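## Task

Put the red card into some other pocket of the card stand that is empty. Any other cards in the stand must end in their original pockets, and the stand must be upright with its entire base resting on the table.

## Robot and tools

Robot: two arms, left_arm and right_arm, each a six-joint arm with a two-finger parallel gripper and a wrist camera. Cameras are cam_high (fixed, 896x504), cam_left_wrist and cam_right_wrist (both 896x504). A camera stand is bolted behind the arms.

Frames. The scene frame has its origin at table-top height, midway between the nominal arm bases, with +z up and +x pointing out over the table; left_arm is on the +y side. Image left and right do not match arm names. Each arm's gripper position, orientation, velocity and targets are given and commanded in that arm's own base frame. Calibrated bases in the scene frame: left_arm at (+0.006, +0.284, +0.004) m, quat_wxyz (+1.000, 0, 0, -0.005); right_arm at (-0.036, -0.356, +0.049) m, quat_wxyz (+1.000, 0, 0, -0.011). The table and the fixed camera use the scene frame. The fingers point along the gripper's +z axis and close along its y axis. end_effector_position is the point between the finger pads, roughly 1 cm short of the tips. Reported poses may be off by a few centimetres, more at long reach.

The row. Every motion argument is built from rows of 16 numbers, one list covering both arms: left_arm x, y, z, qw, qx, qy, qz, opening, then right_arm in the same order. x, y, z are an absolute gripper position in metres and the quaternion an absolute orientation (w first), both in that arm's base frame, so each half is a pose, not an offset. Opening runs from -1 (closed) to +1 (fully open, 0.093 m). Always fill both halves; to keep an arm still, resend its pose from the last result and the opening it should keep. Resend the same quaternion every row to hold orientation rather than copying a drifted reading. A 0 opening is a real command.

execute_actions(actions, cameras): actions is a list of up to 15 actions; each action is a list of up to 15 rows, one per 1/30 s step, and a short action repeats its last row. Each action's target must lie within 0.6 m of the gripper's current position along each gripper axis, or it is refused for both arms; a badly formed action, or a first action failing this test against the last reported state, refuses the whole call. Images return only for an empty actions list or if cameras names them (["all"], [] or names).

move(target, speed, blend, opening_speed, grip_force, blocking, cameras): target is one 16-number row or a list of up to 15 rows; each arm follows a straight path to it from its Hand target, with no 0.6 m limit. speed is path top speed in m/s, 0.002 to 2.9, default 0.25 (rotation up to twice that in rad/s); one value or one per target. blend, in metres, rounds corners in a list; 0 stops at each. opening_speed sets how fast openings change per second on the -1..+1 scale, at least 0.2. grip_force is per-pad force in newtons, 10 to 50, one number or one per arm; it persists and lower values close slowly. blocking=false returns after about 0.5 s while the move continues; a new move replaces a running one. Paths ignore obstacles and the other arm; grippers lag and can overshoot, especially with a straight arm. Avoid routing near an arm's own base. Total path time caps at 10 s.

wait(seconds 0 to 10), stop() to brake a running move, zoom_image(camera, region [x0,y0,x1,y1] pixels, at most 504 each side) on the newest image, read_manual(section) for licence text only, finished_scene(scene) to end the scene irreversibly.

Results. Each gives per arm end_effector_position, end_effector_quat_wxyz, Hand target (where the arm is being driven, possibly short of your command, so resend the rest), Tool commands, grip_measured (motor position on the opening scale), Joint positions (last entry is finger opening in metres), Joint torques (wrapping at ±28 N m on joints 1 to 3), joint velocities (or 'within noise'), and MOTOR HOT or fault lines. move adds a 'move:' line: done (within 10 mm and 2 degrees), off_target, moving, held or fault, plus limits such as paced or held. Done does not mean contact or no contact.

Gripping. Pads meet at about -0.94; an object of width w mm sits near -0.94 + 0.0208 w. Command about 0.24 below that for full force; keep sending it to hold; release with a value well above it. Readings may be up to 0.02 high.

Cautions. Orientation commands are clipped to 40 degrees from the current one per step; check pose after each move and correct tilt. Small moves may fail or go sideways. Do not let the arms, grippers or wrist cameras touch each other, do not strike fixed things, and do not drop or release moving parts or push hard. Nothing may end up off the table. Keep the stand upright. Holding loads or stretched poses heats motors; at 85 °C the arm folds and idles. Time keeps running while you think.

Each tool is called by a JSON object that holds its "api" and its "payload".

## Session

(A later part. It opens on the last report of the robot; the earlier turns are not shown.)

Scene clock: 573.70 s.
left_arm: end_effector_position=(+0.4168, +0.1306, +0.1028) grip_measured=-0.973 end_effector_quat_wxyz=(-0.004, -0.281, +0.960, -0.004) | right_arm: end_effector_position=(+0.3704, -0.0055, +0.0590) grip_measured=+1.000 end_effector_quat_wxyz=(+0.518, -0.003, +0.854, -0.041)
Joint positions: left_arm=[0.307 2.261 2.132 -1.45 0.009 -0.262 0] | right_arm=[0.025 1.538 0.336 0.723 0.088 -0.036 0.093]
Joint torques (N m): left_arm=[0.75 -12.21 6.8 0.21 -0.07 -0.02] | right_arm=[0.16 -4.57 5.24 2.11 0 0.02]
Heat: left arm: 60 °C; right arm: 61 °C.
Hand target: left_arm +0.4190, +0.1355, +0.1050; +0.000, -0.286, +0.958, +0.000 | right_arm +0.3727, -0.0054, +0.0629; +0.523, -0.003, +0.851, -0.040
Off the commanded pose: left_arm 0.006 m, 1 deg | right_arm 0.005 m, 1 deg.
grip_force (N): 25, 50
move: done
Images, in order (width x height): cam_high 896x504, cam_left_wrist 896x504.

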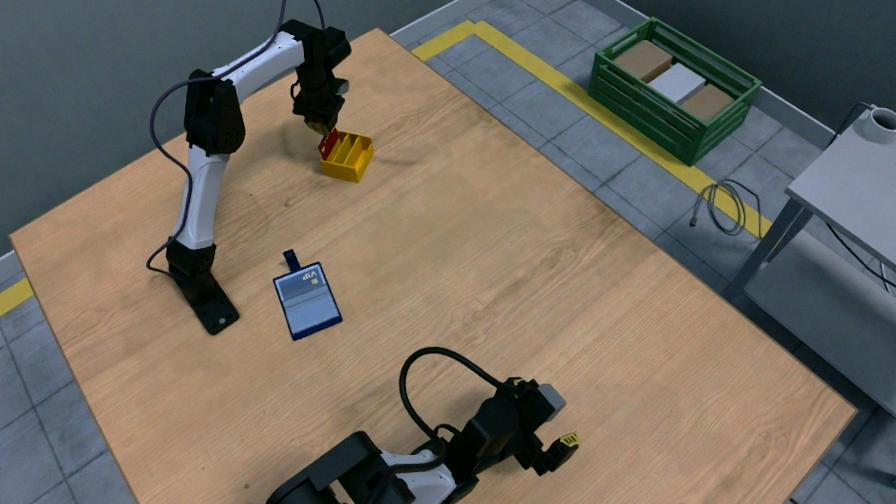

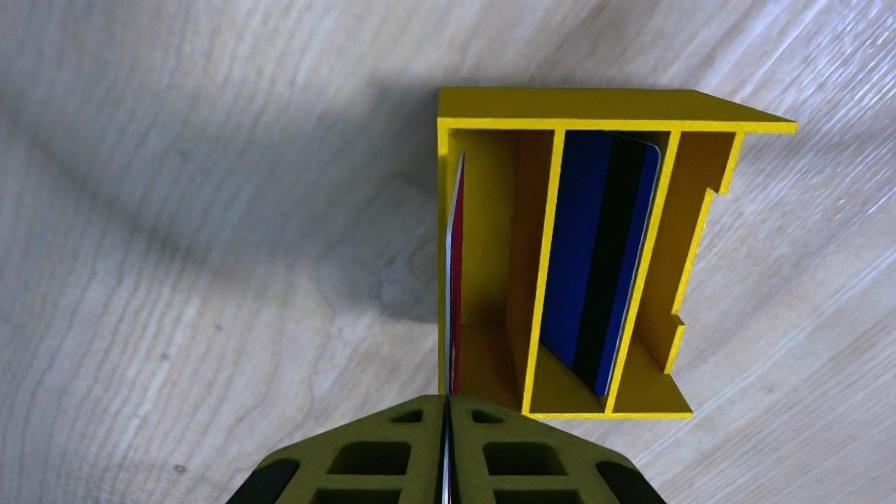

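{"api": "move", "payload": {"target": [[0.4185, 0.1355, 0.132, 0, -0.2857, 0.9583, 0, -1, 0.3727, -0.0054, 0.0629, 0.523, -0.003, 0.851, -0.04, 1],[0.4570, 0.0715, 0.132, 0, -0.2857, 0.9583, 0, -1, 0.3727, -0.0054, 0.0629, 0.523, -0.003, 0.851, -0.04, 1]], "speed": 0.1, "cameras": ["cam_high", "cam_left_wrist"]}}

{"api": "zoom_image", "payload": {"camera": "cam_left_wrist", "region": [250, 150, 600, 500]}}

Scene clock: 590.33 s.
left_arm: end_effector_position=(+0.4530, +0.0697, +0.1330) grip_measured=-0.973 end_effector_quat_wxyz=(+0.029, -0.280, +0.960, -0.007) | right_arm: end_effector_position=(+0.3704, -0.0055, +0.0590) grip_measured=+1.000 end_effector_quat_wxyz=(+0.518, -0.003, +0.854, -0.041)
Joint positions: left_arm=[0.155 2.33 2.37 -1.552 0.007 -0.412 0] | right_arm=[0.025 1.538 0.336 0.723 0.088 -0.036 0.093]
Joint torques (N m): left_arm=[0.17 -11.71 6.8 0.38 -0.05 -0.1] | right_arm=[0.12 -4.62 5.18 2.12 -0.01 0.01]
Heat: left arm: 59 °C; right arm: 61 °C.
Hand target: left_arm +0.4566, +0.0713, +0.1316; +0.031, -0.285, +0.958, -0.004 | right_arm +0.3727, -0.0054, +0.0629; +0.523, -0.003, +0.851, -0.040
Off the commanded pose: left_arm 0.004 m, 3 deg | right_arm 0.005 m, 1 deg.
joint sent to its limit (left arm) — joint 4 (wrist pitch), lower limit. The joint targets are off in orientation, not in position.
grip_force (N): 25, 50
move: off_target (left_arm)
Images, in order (width x height): cam_high 896x504, cam_left_wrist 896x504.

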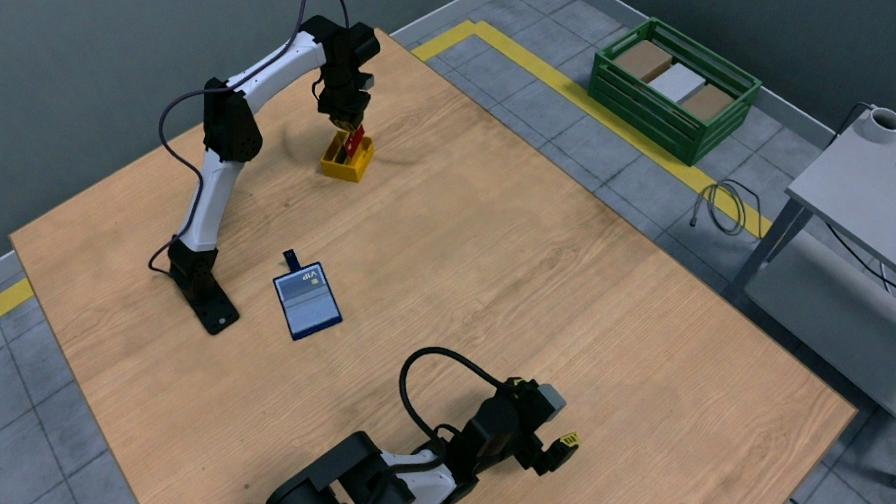

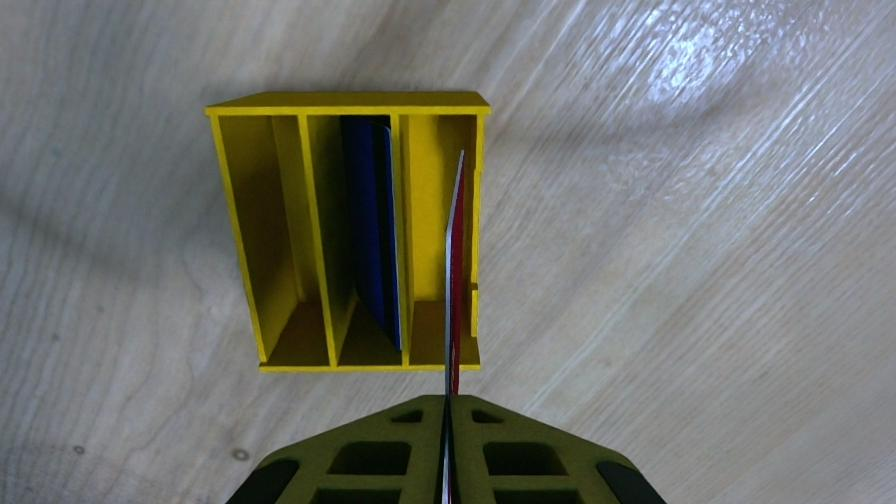

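Scaled by 1.440 from the camera's 896x504 image, which has a finer 1280x720 frame.

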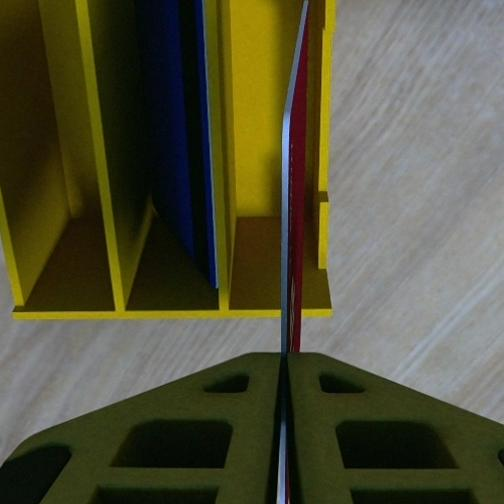

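{"api": "move", "payload": {"target": [[0.4590, 0.0760, 0.118, 0, -0.2810, 0.9597, 0, -1, 0.3727, -0.0054, 0.0629, 0.523, -0.003, 0.851, -0.04, 1]], "speed": 0.08, "cameras": ["cam_high", "cam_left_wrist"]}}

{"api": "zoom_image", "payload": {"camera": "cam_left_wrist", "region": [300, 80, 600, 380]}}

Scene clock: 624.90 s.
left_arm: end_effector_position=(+0.4554, +0.0701, +0.1180) grip_measured=-0.973 end_effector_quat_wxyz=(+0.014, -0.280, +0.960, -0.006) | right_arm: end_effector_position=(+0.3704, -0.0055, +0.0590) grip_measured=+1.000 end_effector_quat_wxyz=(+0.518, -0.003, +0.854, -0.041)
Joint positions: left_arm=[0.155 2.37 2.381 -1.552 0.007 -0.413 0] | right_arm=[0.025 1.538 0.336 0.723 0.088 -0.036 0.093]
Joint torques (N m): left_arm=[1.06 -12.16 6.94 0.31 -0.07 0.12] | right_arm=[0.12 -4.66 5.24 2.12 -0.02 0.02]
Heat: left arm: 57 °C; right arm: 61 °C.
Hand target: left_arm +0.4586, +0.0759, +0.1177; +0.019, -0.281, +0.960, -0.002 | right_arm +0.3727, -0.0054, +0.0629; +0.523, -0.003, +0.851, -0.040
Off the commanded pose: left_arm 0.007 m, 2 deg | right_arm 0.005 m, 1 deg.
joint sent to its limit (left arm) — joint 4 (wrist pitch), lower limit. The joint targets still meet the commanded pose.
grip_force (N): 25, 50
move: done
Images, in order (width x height): cam_high 896x504, cam_left_wrist 896x504.

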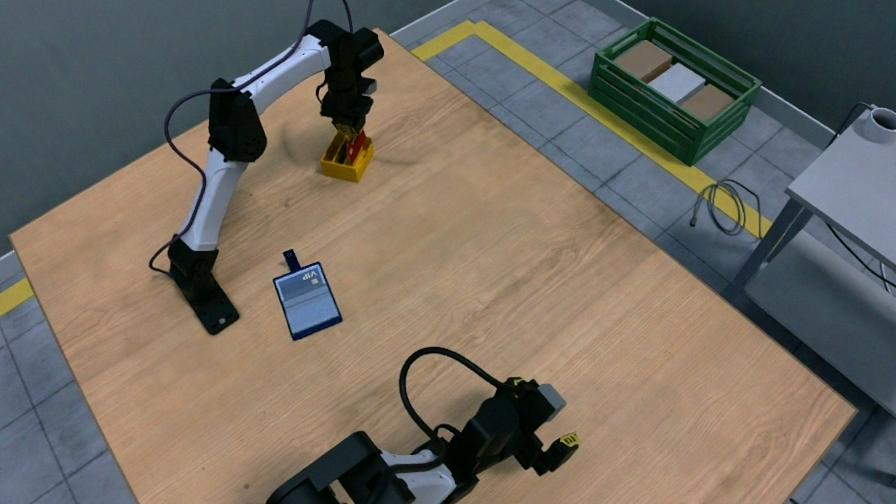

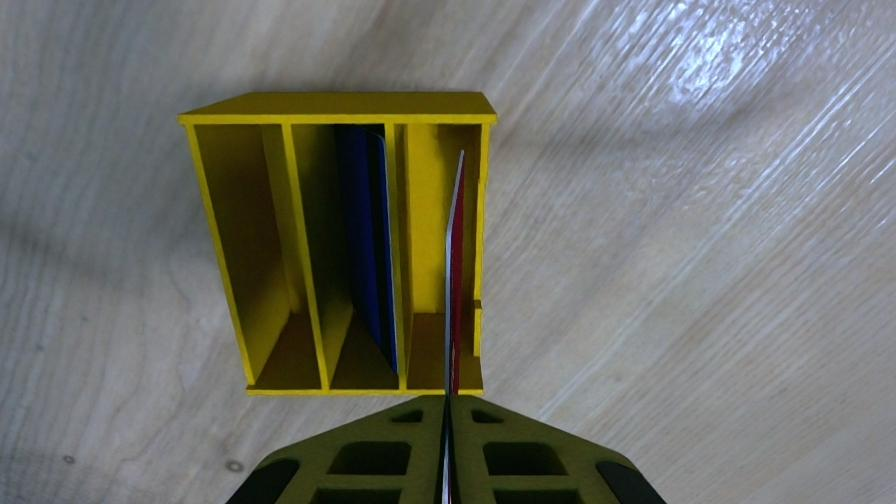

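Scaled by 1.680 from the camera's 896x504 image, which has a finer 1280x720 frame.

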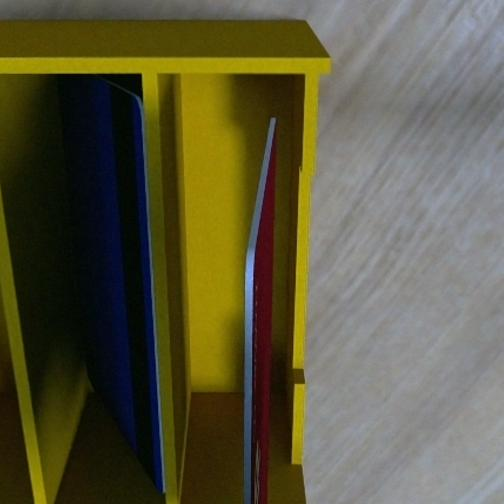

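{"api": "move", "payload": {"target": [[0.4600, 0.0790, 0.115, 0, -0.2810, 0.9597, 0, -1, 0.3727, -0.0054, 0.0629, 0.523, -0.003, 0.851, -0.04, 1]], "speed": 0.08, "cameras": ["cam_left_wrist"]}}

{"api": "zoom_image", "payload": {"camera": "cam_left_wrist", "region": [300, 80, 600, 380]}}

Scene clock: 643.43 s.
left_arm: end_effector_position=(+0.4564, +0.0742, +0.1160) grip_measured=-0.973 end_effector_quat_wxyz=(+0.014, -0.283, +0.959, -0.005) | right_arm: end_effector_position=(+0.3704, -0.0055, +0.0590) grip_measured=+1.000 end_effector_quat_wxyz=(+0.518, -0.003, +0.854, -0.041)
Joint positions: left_arm=[0.164 2.38 2.391 -1.552 0.007 -0.411 0] | right_arm=[0.025 1.538 0.336 0.723 0.088 -0.036 0.093]
Joint torques (N m): left_arm=[0.83 -12.08 6.83 0.32 -0.06 0.16] | right_arm=[0.14 -4.59 5.24 2.11 -0.01 0.01]
Heat: left arm: 59 °C; right arm: 61 °C.
Hand target: left_arm +0.4596, +0.0790, +0.1147; +0.017, -0.281, +0.960, -0.002 | right_arm +0.3727, -0.0054, +0.0629; +0.523, -0.003, +0.851, -0.040
Off the commanded pose: left_arm 0.006 m, 2 deg | right_arm 0.005 m, 1 deg.
joint sent to its limit (left arm) — joint 4 (wrist pitch), lower limit. The joint targets still meet the commanded pose.
grip_force (N): 25, 50
move: done
Images, in order (width x height): cam_left_wrist 896x504.

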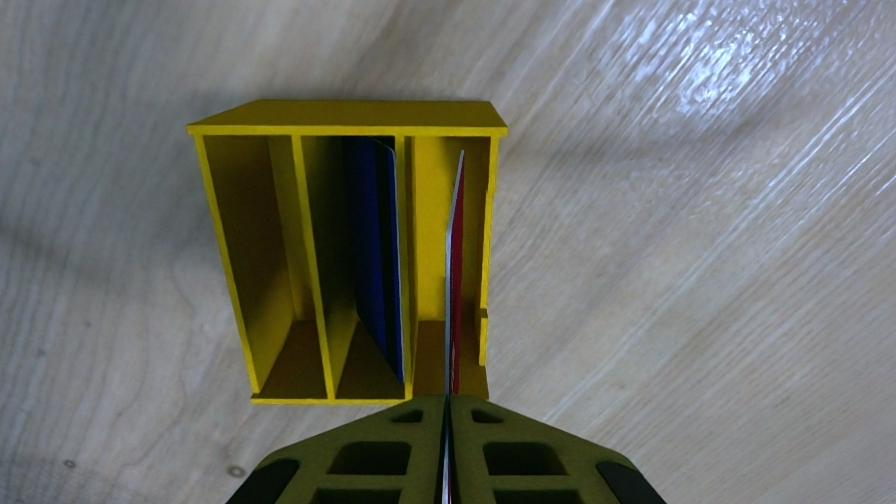

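Scaled by 1.680 from the camera's 896x504 image, which has a finer 1280x720 frame.

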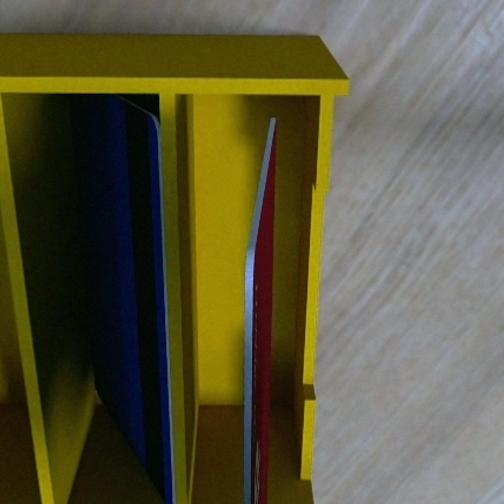

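{"api": "move", "payload": {"target": [[0.4600, 0.0785, 0.080, 0, -0.2810, 0.9597, 0, -1, 0.3727, -0.0054, 0.0629, 0.523, -0.003, 0.851, -0.04, 1]], "speed": 0.06, "cameras": ["cam_left_wrist"]}}

{"api": "zoom_image", "payload": {"camera": "cam_left_wrist", "region": [300, 80, 600, 380]}}

Scene clock: 658.00 s.
left_arm: end_effector_position=(+0.4579, +0.0744, +0.0868) grip_measured=-0.973 end_effector_quat_wxyz=(+0.001, -0.284, +0.959, -0.004) | right_arm: end_effector_position=(+0.3704, -0.0055, +0.0590) grip_measured=+1.000 end_effector_quat_wxyz=(+0.518, -0.003, +0.854, -0.041)
Joint positions: left_arm=[0.164 2.395 2.3 -1.473 0.007 -0.411 0] | right_arm=[0.025 1.538 0.336 0.723 0.088 -0.036 0.093]
Joint torques (N m): left_arm=[0.72 -12.62 4.82 0.43 -0.07 0.14] | right_arm=[0.06 -4.64 5.12 2.1 0 0.01]
Heat: left arm: 58 °C; right arm: 61 °C.
Hand target: left_arm +0.4598, +0.0785, +0.0801; +0.000, -0.281, +0.960, +0.000 | right_arm +0.3727, -0.0054, +0.0629; +0.523, -0.003, +0.851, -0.040
Off the commanded pose: left_arm 0.008 m, 1 deg | right_arm 0.005 m, 1 deg.
grip_force (N): 25, 50
move: done
Images, in order (width x height): cam_left_wrist 896x504.

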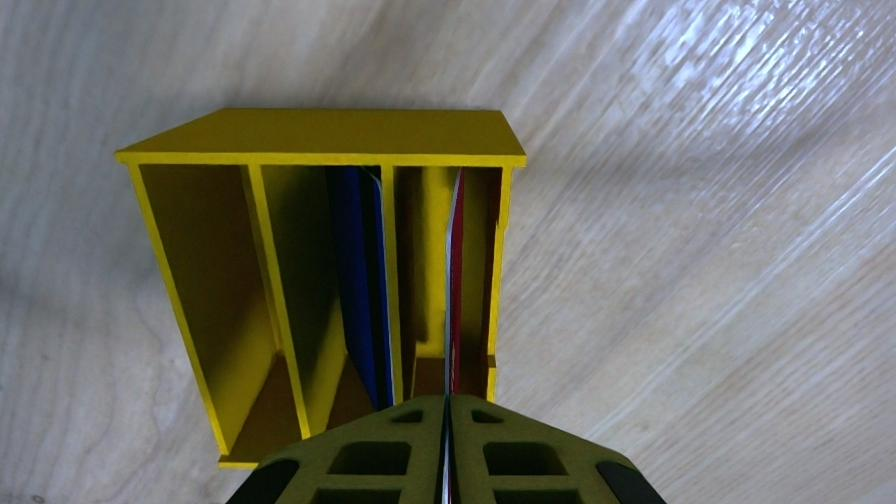

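Scaled by 1.680 from the camera's 896x504 image, which has a finer 1280x720 frame.

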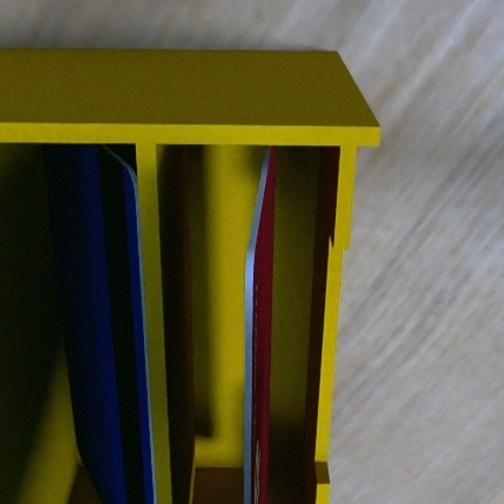

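{"api": "move", "payload": {"target": [[0.4600, 0.0785, 0.060, 0, -0.2810, 0.9597, 0, -1, 0.3727, -0.0054, 0.0629, 0.523, -0.003, 0.851, -0.04, 1]], "speed": 0.05, "cameras": ["cam_left_wrist"]}}

{"api": "zoom_image", "payload": {"camera": "cam_left_wrist", "region": [300, 150, 600, 450]}}

Scene clock: 665.57 s.
left_arm: end_effector_position=(+0.4549, +0.0739, +0.0643) grip_measured=-0.973 end_effector_quat_wxyz=(-0.010, -0.284, +0.959, -0.002) | right_arm: end_effector_position=(+0.3704, -0.0055, +0.0590) grip_measured=+1.000 end_effector_quat_wxyz=(+0.518, -0.003, +0.854, -0.041)
Joint positions: left_arm=[0.164 2.395 2.21 -1.406 0.007 -0.411 0] | right_arm=[0.025 1.538 0.336 0.723 0.088 -0.036 0.093]
Joint torques (N m): left_arm=[0.7 -13.65 4.33 0.55 -0.07 0.12] | right_arm=[0.14 -4.68 5.2 2.12 -0.01 0.02]
Heat: left arm: 59 °C; right arm: 61 °C.
Hand target: left_arm +0.4599, +0.0785, +0.0602; +0.000, -0.281, +0.960, +0.000 | right_arm +0.3727, -0.0054, +0.0629; +0.523, -0.003, +0.851, -0.040
Off the commanded pose: left_arm 0.008 m, 1 deg | right_arm 0.005 m, 1 deg.
grip_force (N): 25, 50
move: done
Images, in order (width x height): cam_left_wrist 896x504.

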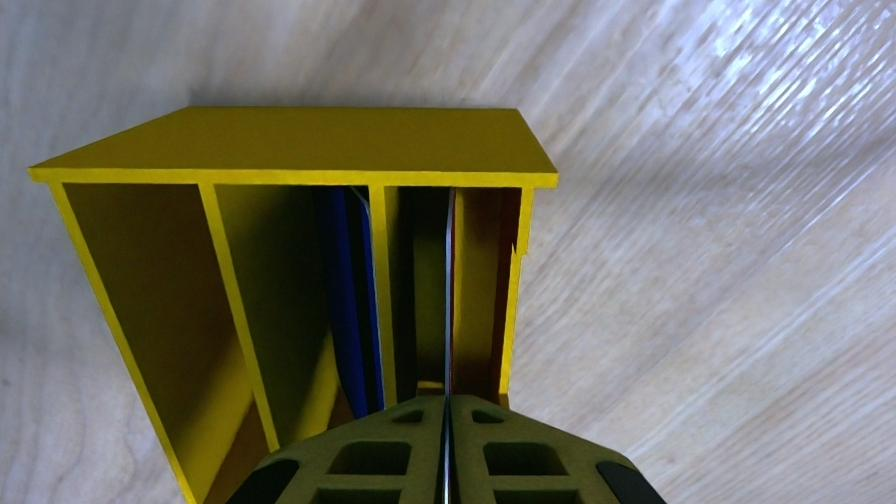

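Scaled by 1.680 from the camera's 896x504 image, which has a finer 1280x720 frame.

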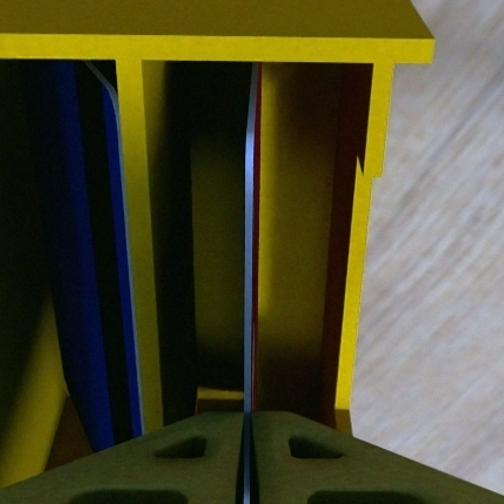

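{"api": "move", "payload": {"target": [[0.4610, 0.0785, 0.056, 0, -0.2810, 0.9597, 0, -1, 0.3727, -0.0054, 0.0629, 0.523, -0.003, 0.851, -0.04, 1]], "speed": 0.03, "cameras": ["cam_left_wrist"]}}

{"api": "zoom_image", "payload": {"camera": "cam_left_wrist", "region": [300, 150, 600, 450]}}

Scene clock: 687.10 s.
left_arm: end_effector_position=(+0.4550, +0.0740, +0.0641) grip_measured=-0.973 end_effector_quat_wxyz=(-0.010, -0.284, +0.959, -0.003) | right_arm: end_effector_position=(+0.3704, -0.0055, +0.0590) grip_measured=+1.000 end_effector_quat_wxyz=(+0.518, -0.003, +0.854, -0.041)
Joint positions: left_arm=[0.164 2.395 2.209 -1.404 0.007 -0.411 0] | right_arm=[0.025 1.538 0.336 0.723 0.088 -0.036 0.093]
Joint torques (N m): left_arm=[0.69 -13.12 3.77 0.68 -0.07 0.13] | right_arm=[0.1 -4.6 5.18 2.1 -0.01 0.01]
Heat: left arm: 61 °C; right arm: 61 °C.
Hand target: left_arm +0.4607, +0.0785, +0.0563; +0.000, -0.281, +0.960, +0.000 | right_arm +0.3727, -0.0054, +0.0629; +0.523, -0.003, +0.851, -0.040
Off the commanded pose: left_arm 0.011 m, 1 deg | right_arm 0.005 m, 1 deg.
grip_force (N): 25, 50
move: off_target (left_arm)
Images, in order (width x height): cam_left_wrist 896x504.

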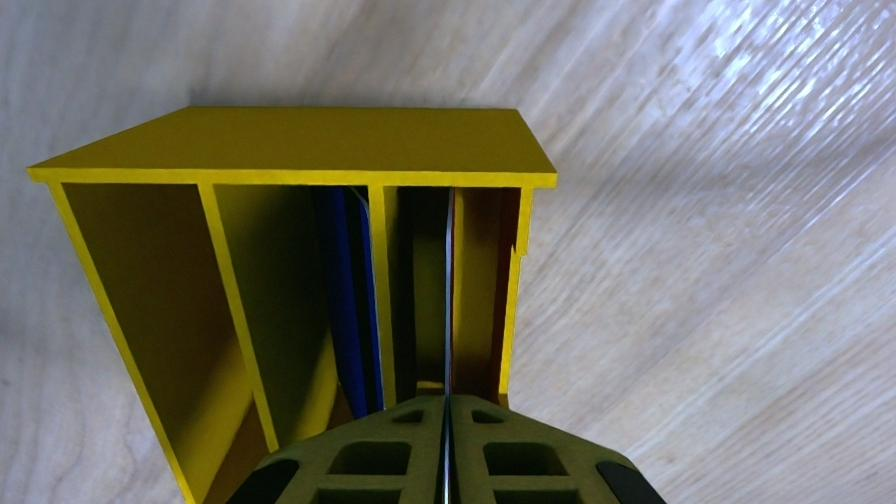

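Scaled by 1.680 from the camera's 896x504 image, which has a finer 1280x720 frame.

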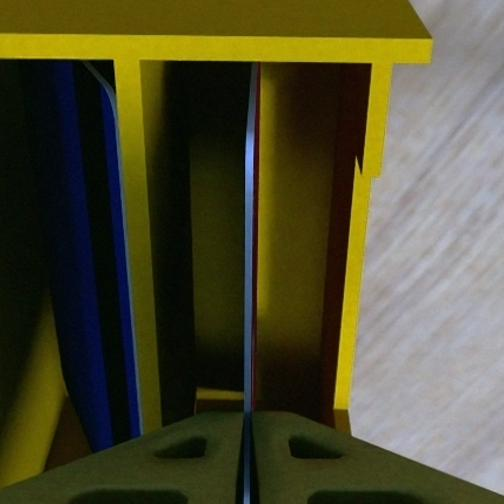

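{"api": "move", "payload": {"target": [[0.4600, 0.0785, 0.062, 0, -0.2810, 0.9597, 0, -1, 0.3727, -0.0054, 0.0629, 0.523, -0.003, 0.851, -0.04, 1],[0.4600, 0.0785, 0.062, 0, -0.2810, 0.9597, 0, -0.7, 0.3727, -0.0054, 0.0629, 0.523, -0.003, 0.851, -0.04, 1]], "speed": 0.03, "opening_speed": 0.4, "cameras": ["cam_left_wrist"]}}

{"api": "zoom_image", "payload": {"camera": "cam_left_wrist", "region": [300, 150, 600, 450]}}

Scene clock: 698.53 s.
left_arm: end_effector_position=(+0.4575, +0.0744, +0.0641) grip_measured=-0.702 end_effector_quat_wxyz=(-0.005, -0.284, +0.959, -0.003) | right_arm: end_effector_position=(+0.3704, -0.0055, +0.0590) grip_measured=+1.000 end_effector_quat_wxyz=(+0.518, -0.003, +0.854, -0.041)
Joint positions: left_arm=[0.164 2.395 2.209 -1.394 0.007 -0.411 0.011] | right_arm=[0.025 1.538 0.336 0.723 0.088 -0.036 0.093]
Joint torques (N m): left_arm=[0.66 -13.61 5.01 0.4 -0.08 0.14] | right_arm=[0.14 -4.6 5.23 2.11 -0.03 0.02]
Heat: left arm: 62 °C; right arm: 62 °C.
Hand target: left_arm +0.4600, +0.0785, +0.0621; +0.000, -0.281, +0.960, +0.000 | right_arm +0.3727, -0.0054, +0.0629; +0.523, -0.003, +0.851, -0.040
Off the commanded pose: left_arm 0.005 m, 1 deg | right_arm 0.005 m, 1 deg.
grip_force (N): 25, 50
move: done
Images, in order (width x height): cam_left_wrist 896x504.

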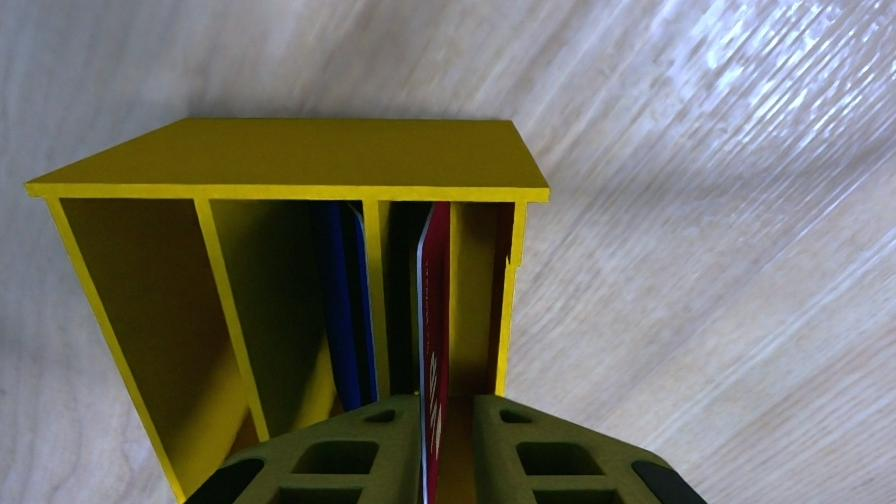

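Scaled by 1.680 from the camera's 896x504 image, which has a finer 1280x720 frame.

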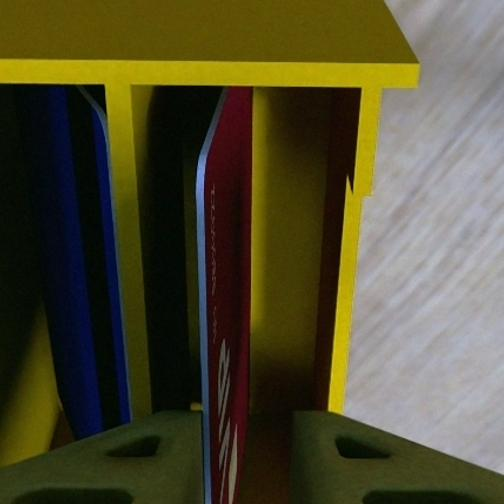

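{"api": "move", "payload": {"target": [[0.4600, 0.0785, 0.062, 0, -0.2810, 0.9597, 0, -0.4, 0.3727, -0.0054, 0.0629, 0.523, -0.003, 0.851, -0.04, 1],[0.4600, 0.0785, 0.10, 0, -0.2810, 0.9597, 0, -0.4, 0.3727, -0.0054, 0.0629, 0.523, -0.003, 0.851, -0.04, 1],[0.4400, 0.0655, 0.14, 0.0840, -0.2799, 0.956, 0.0246, -0.4, 0.3727, -0.0054, 0.0629, 0.523, -0.003, 0.851, -0.04, 1]], "speed": 0.08, "opening_speed": 0.3, "cameras": ["cam_high","cam_left_wrist"]}}

{"api": "zoom_image", "payload": {"camera": "cam_left_wrist", "region": [150, 80, 550, 480]}}

Scene clock: 714.70 s.
left_arm: end_effector_position=(+0.4380, +0.0659, +0.1206) grip_measured=-0.402 end_effector_quat_wxyz=(+0.054, -0.277, +0.959, +0.023) | right_arm: end_effector_position=(+0.3704, -0.0055, +0.0590) grip_measured=+1.000 end_effector_quat_wxyz=(+0.518, -0.003, +0.854, -0.041)
Joint positions: left_arm=[0.126 2.166 2.042 -1.347 -0.062 -0.433 0.026] | right_arm=[0.025 1.538 0.336 0.723 0.088 -0.036 0.093]
Joint torques (N m): left_arm=[-0.35 -17.46 4.67 0.64 -0.18 -0.11] | right_arm=[0.13 -4.67 5.24 2.12 -0.01 0.02]
Heat: left arm: 64 °C; right arm: 62 °C.
Hand target: left_arm +0.4397, +0.0655, +0.1397; +0.083, -0.280, +0.956, +0.024 | right_arm +0.3727, -0.0054, +0.0629; +0.523, -0.003, +0.851, -0.040
Off the commanded pose: left_arm 0.020 m, 3 deg | right_arm 0.005 m, 1 deg.
grip_force (N): 25, 50
move: off_target (left_arm)
Images, in order (width x height): cam_high 896x504, cam_left_wrist 896x504.

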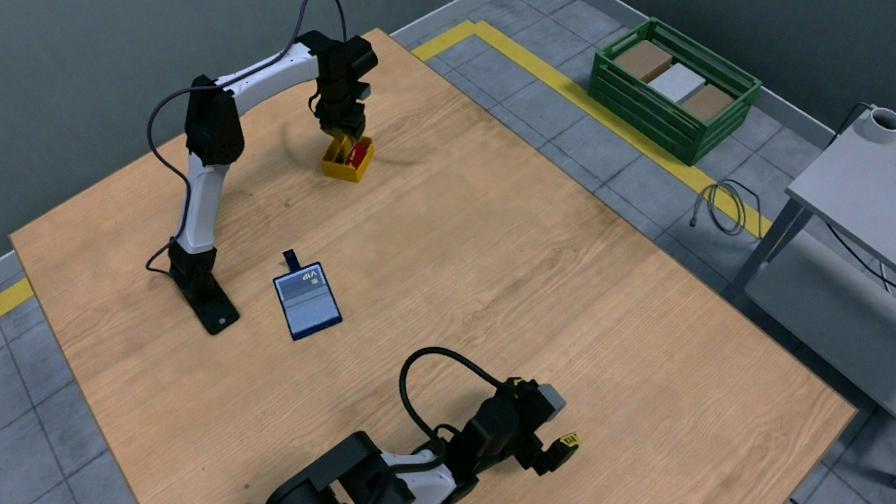

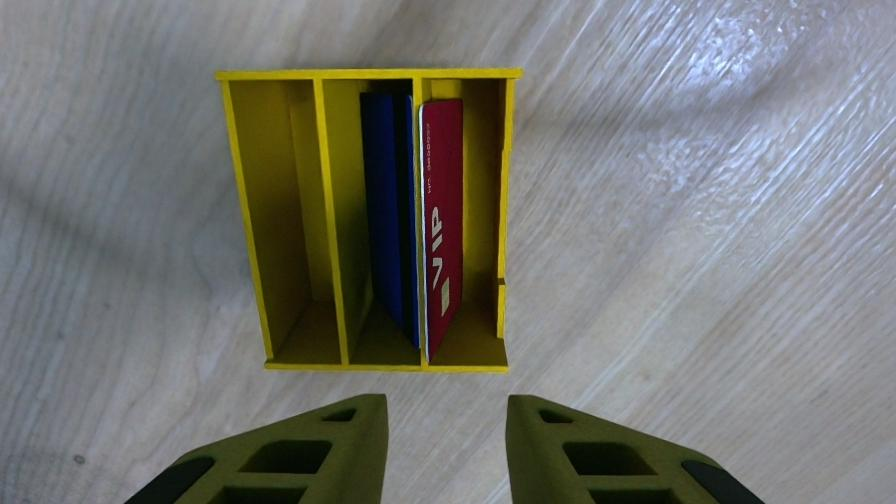

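Scaled by 1.260 from the camera's 896x504 image, which has a finer 1280x720 frame.

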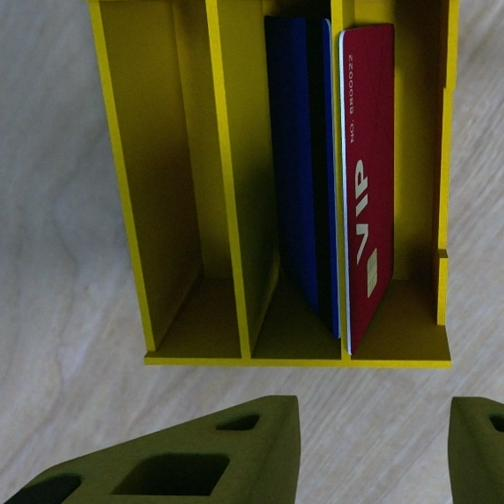

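{"api": "move", "payload": {"target": [[0.36, 0.04, 0.20, 0.2488, -0.2662, 0.9285, 0.0713, -0.4, 0.3727, -0.0054, 0.0629, 0.523, -0.003, 0.851, -0.04, 1]], "speed": 0.15, "cameras": ["cam_high","cam_left_wrist"]}}

Scene clock: 722.17 s.
left_arm: end_effector_position=(+0.3585, +0.0393, +0.1903) grip_measured=-0.402 end_effector_quat_wxyz=(+0.227, -0.260, +0.936, +0.071) | right_arm: end_effector_position=(+0.3704, -0.0055, +0.0590) grip_measured=+1.000 end_effector_quat_wxyz=(+0.518, -0.003, +0.854, -0.041)
Joint positions: left_arm=[-0.011 1.545 1.424 -1.039 -0.259 -0.499 0.026] | right_arm=[0.025 1.538 0.336 0.723 0.088 -0.036 0.093]
Joint torques (N m): left_arm=[-0.17 -9.89 5.27 1.31 -0.35 -0.13] | right_arm=[0.18 -4.59 5.16 2.12 -0.01 0.02]
Heat: left arm: 65 °C; right arm: 62 °C.
Hand target: left_arm +0.3599, +0.0400, +0.2001; +0.249, -0.266, +0.929, +0.071 | right_arm +0.3727, -0.0054, +0.0629; +0.523, -0.003, +0.851, -0.040
Off the commanded pose: left_arm 0.010 m, 3 deg | right_arm 0.005 m, 1 deg.
grip_force (N): 25, 50
move: off_target (left_arm)
Images, in order (width x height): cam_high 896x504, cam_left_wrist 896x504.

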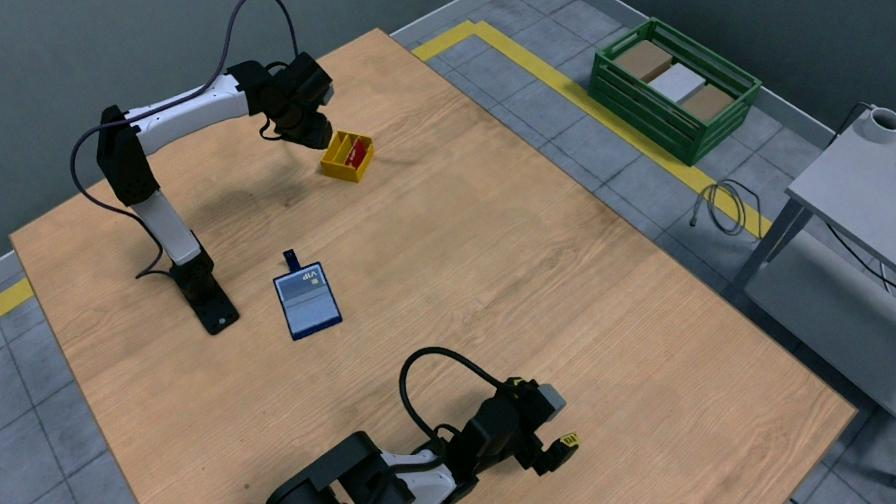

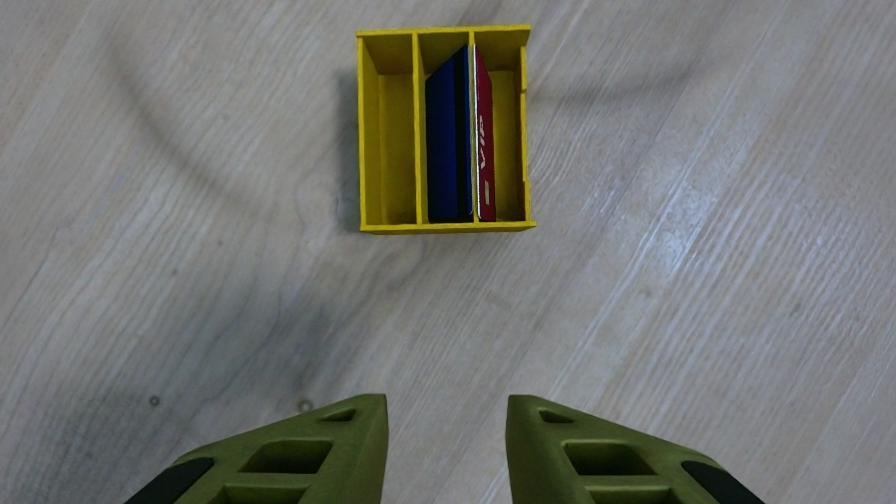

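{"api": "finished_scene", "payload": {"scene": 1}}

The scene is finished: the task was done.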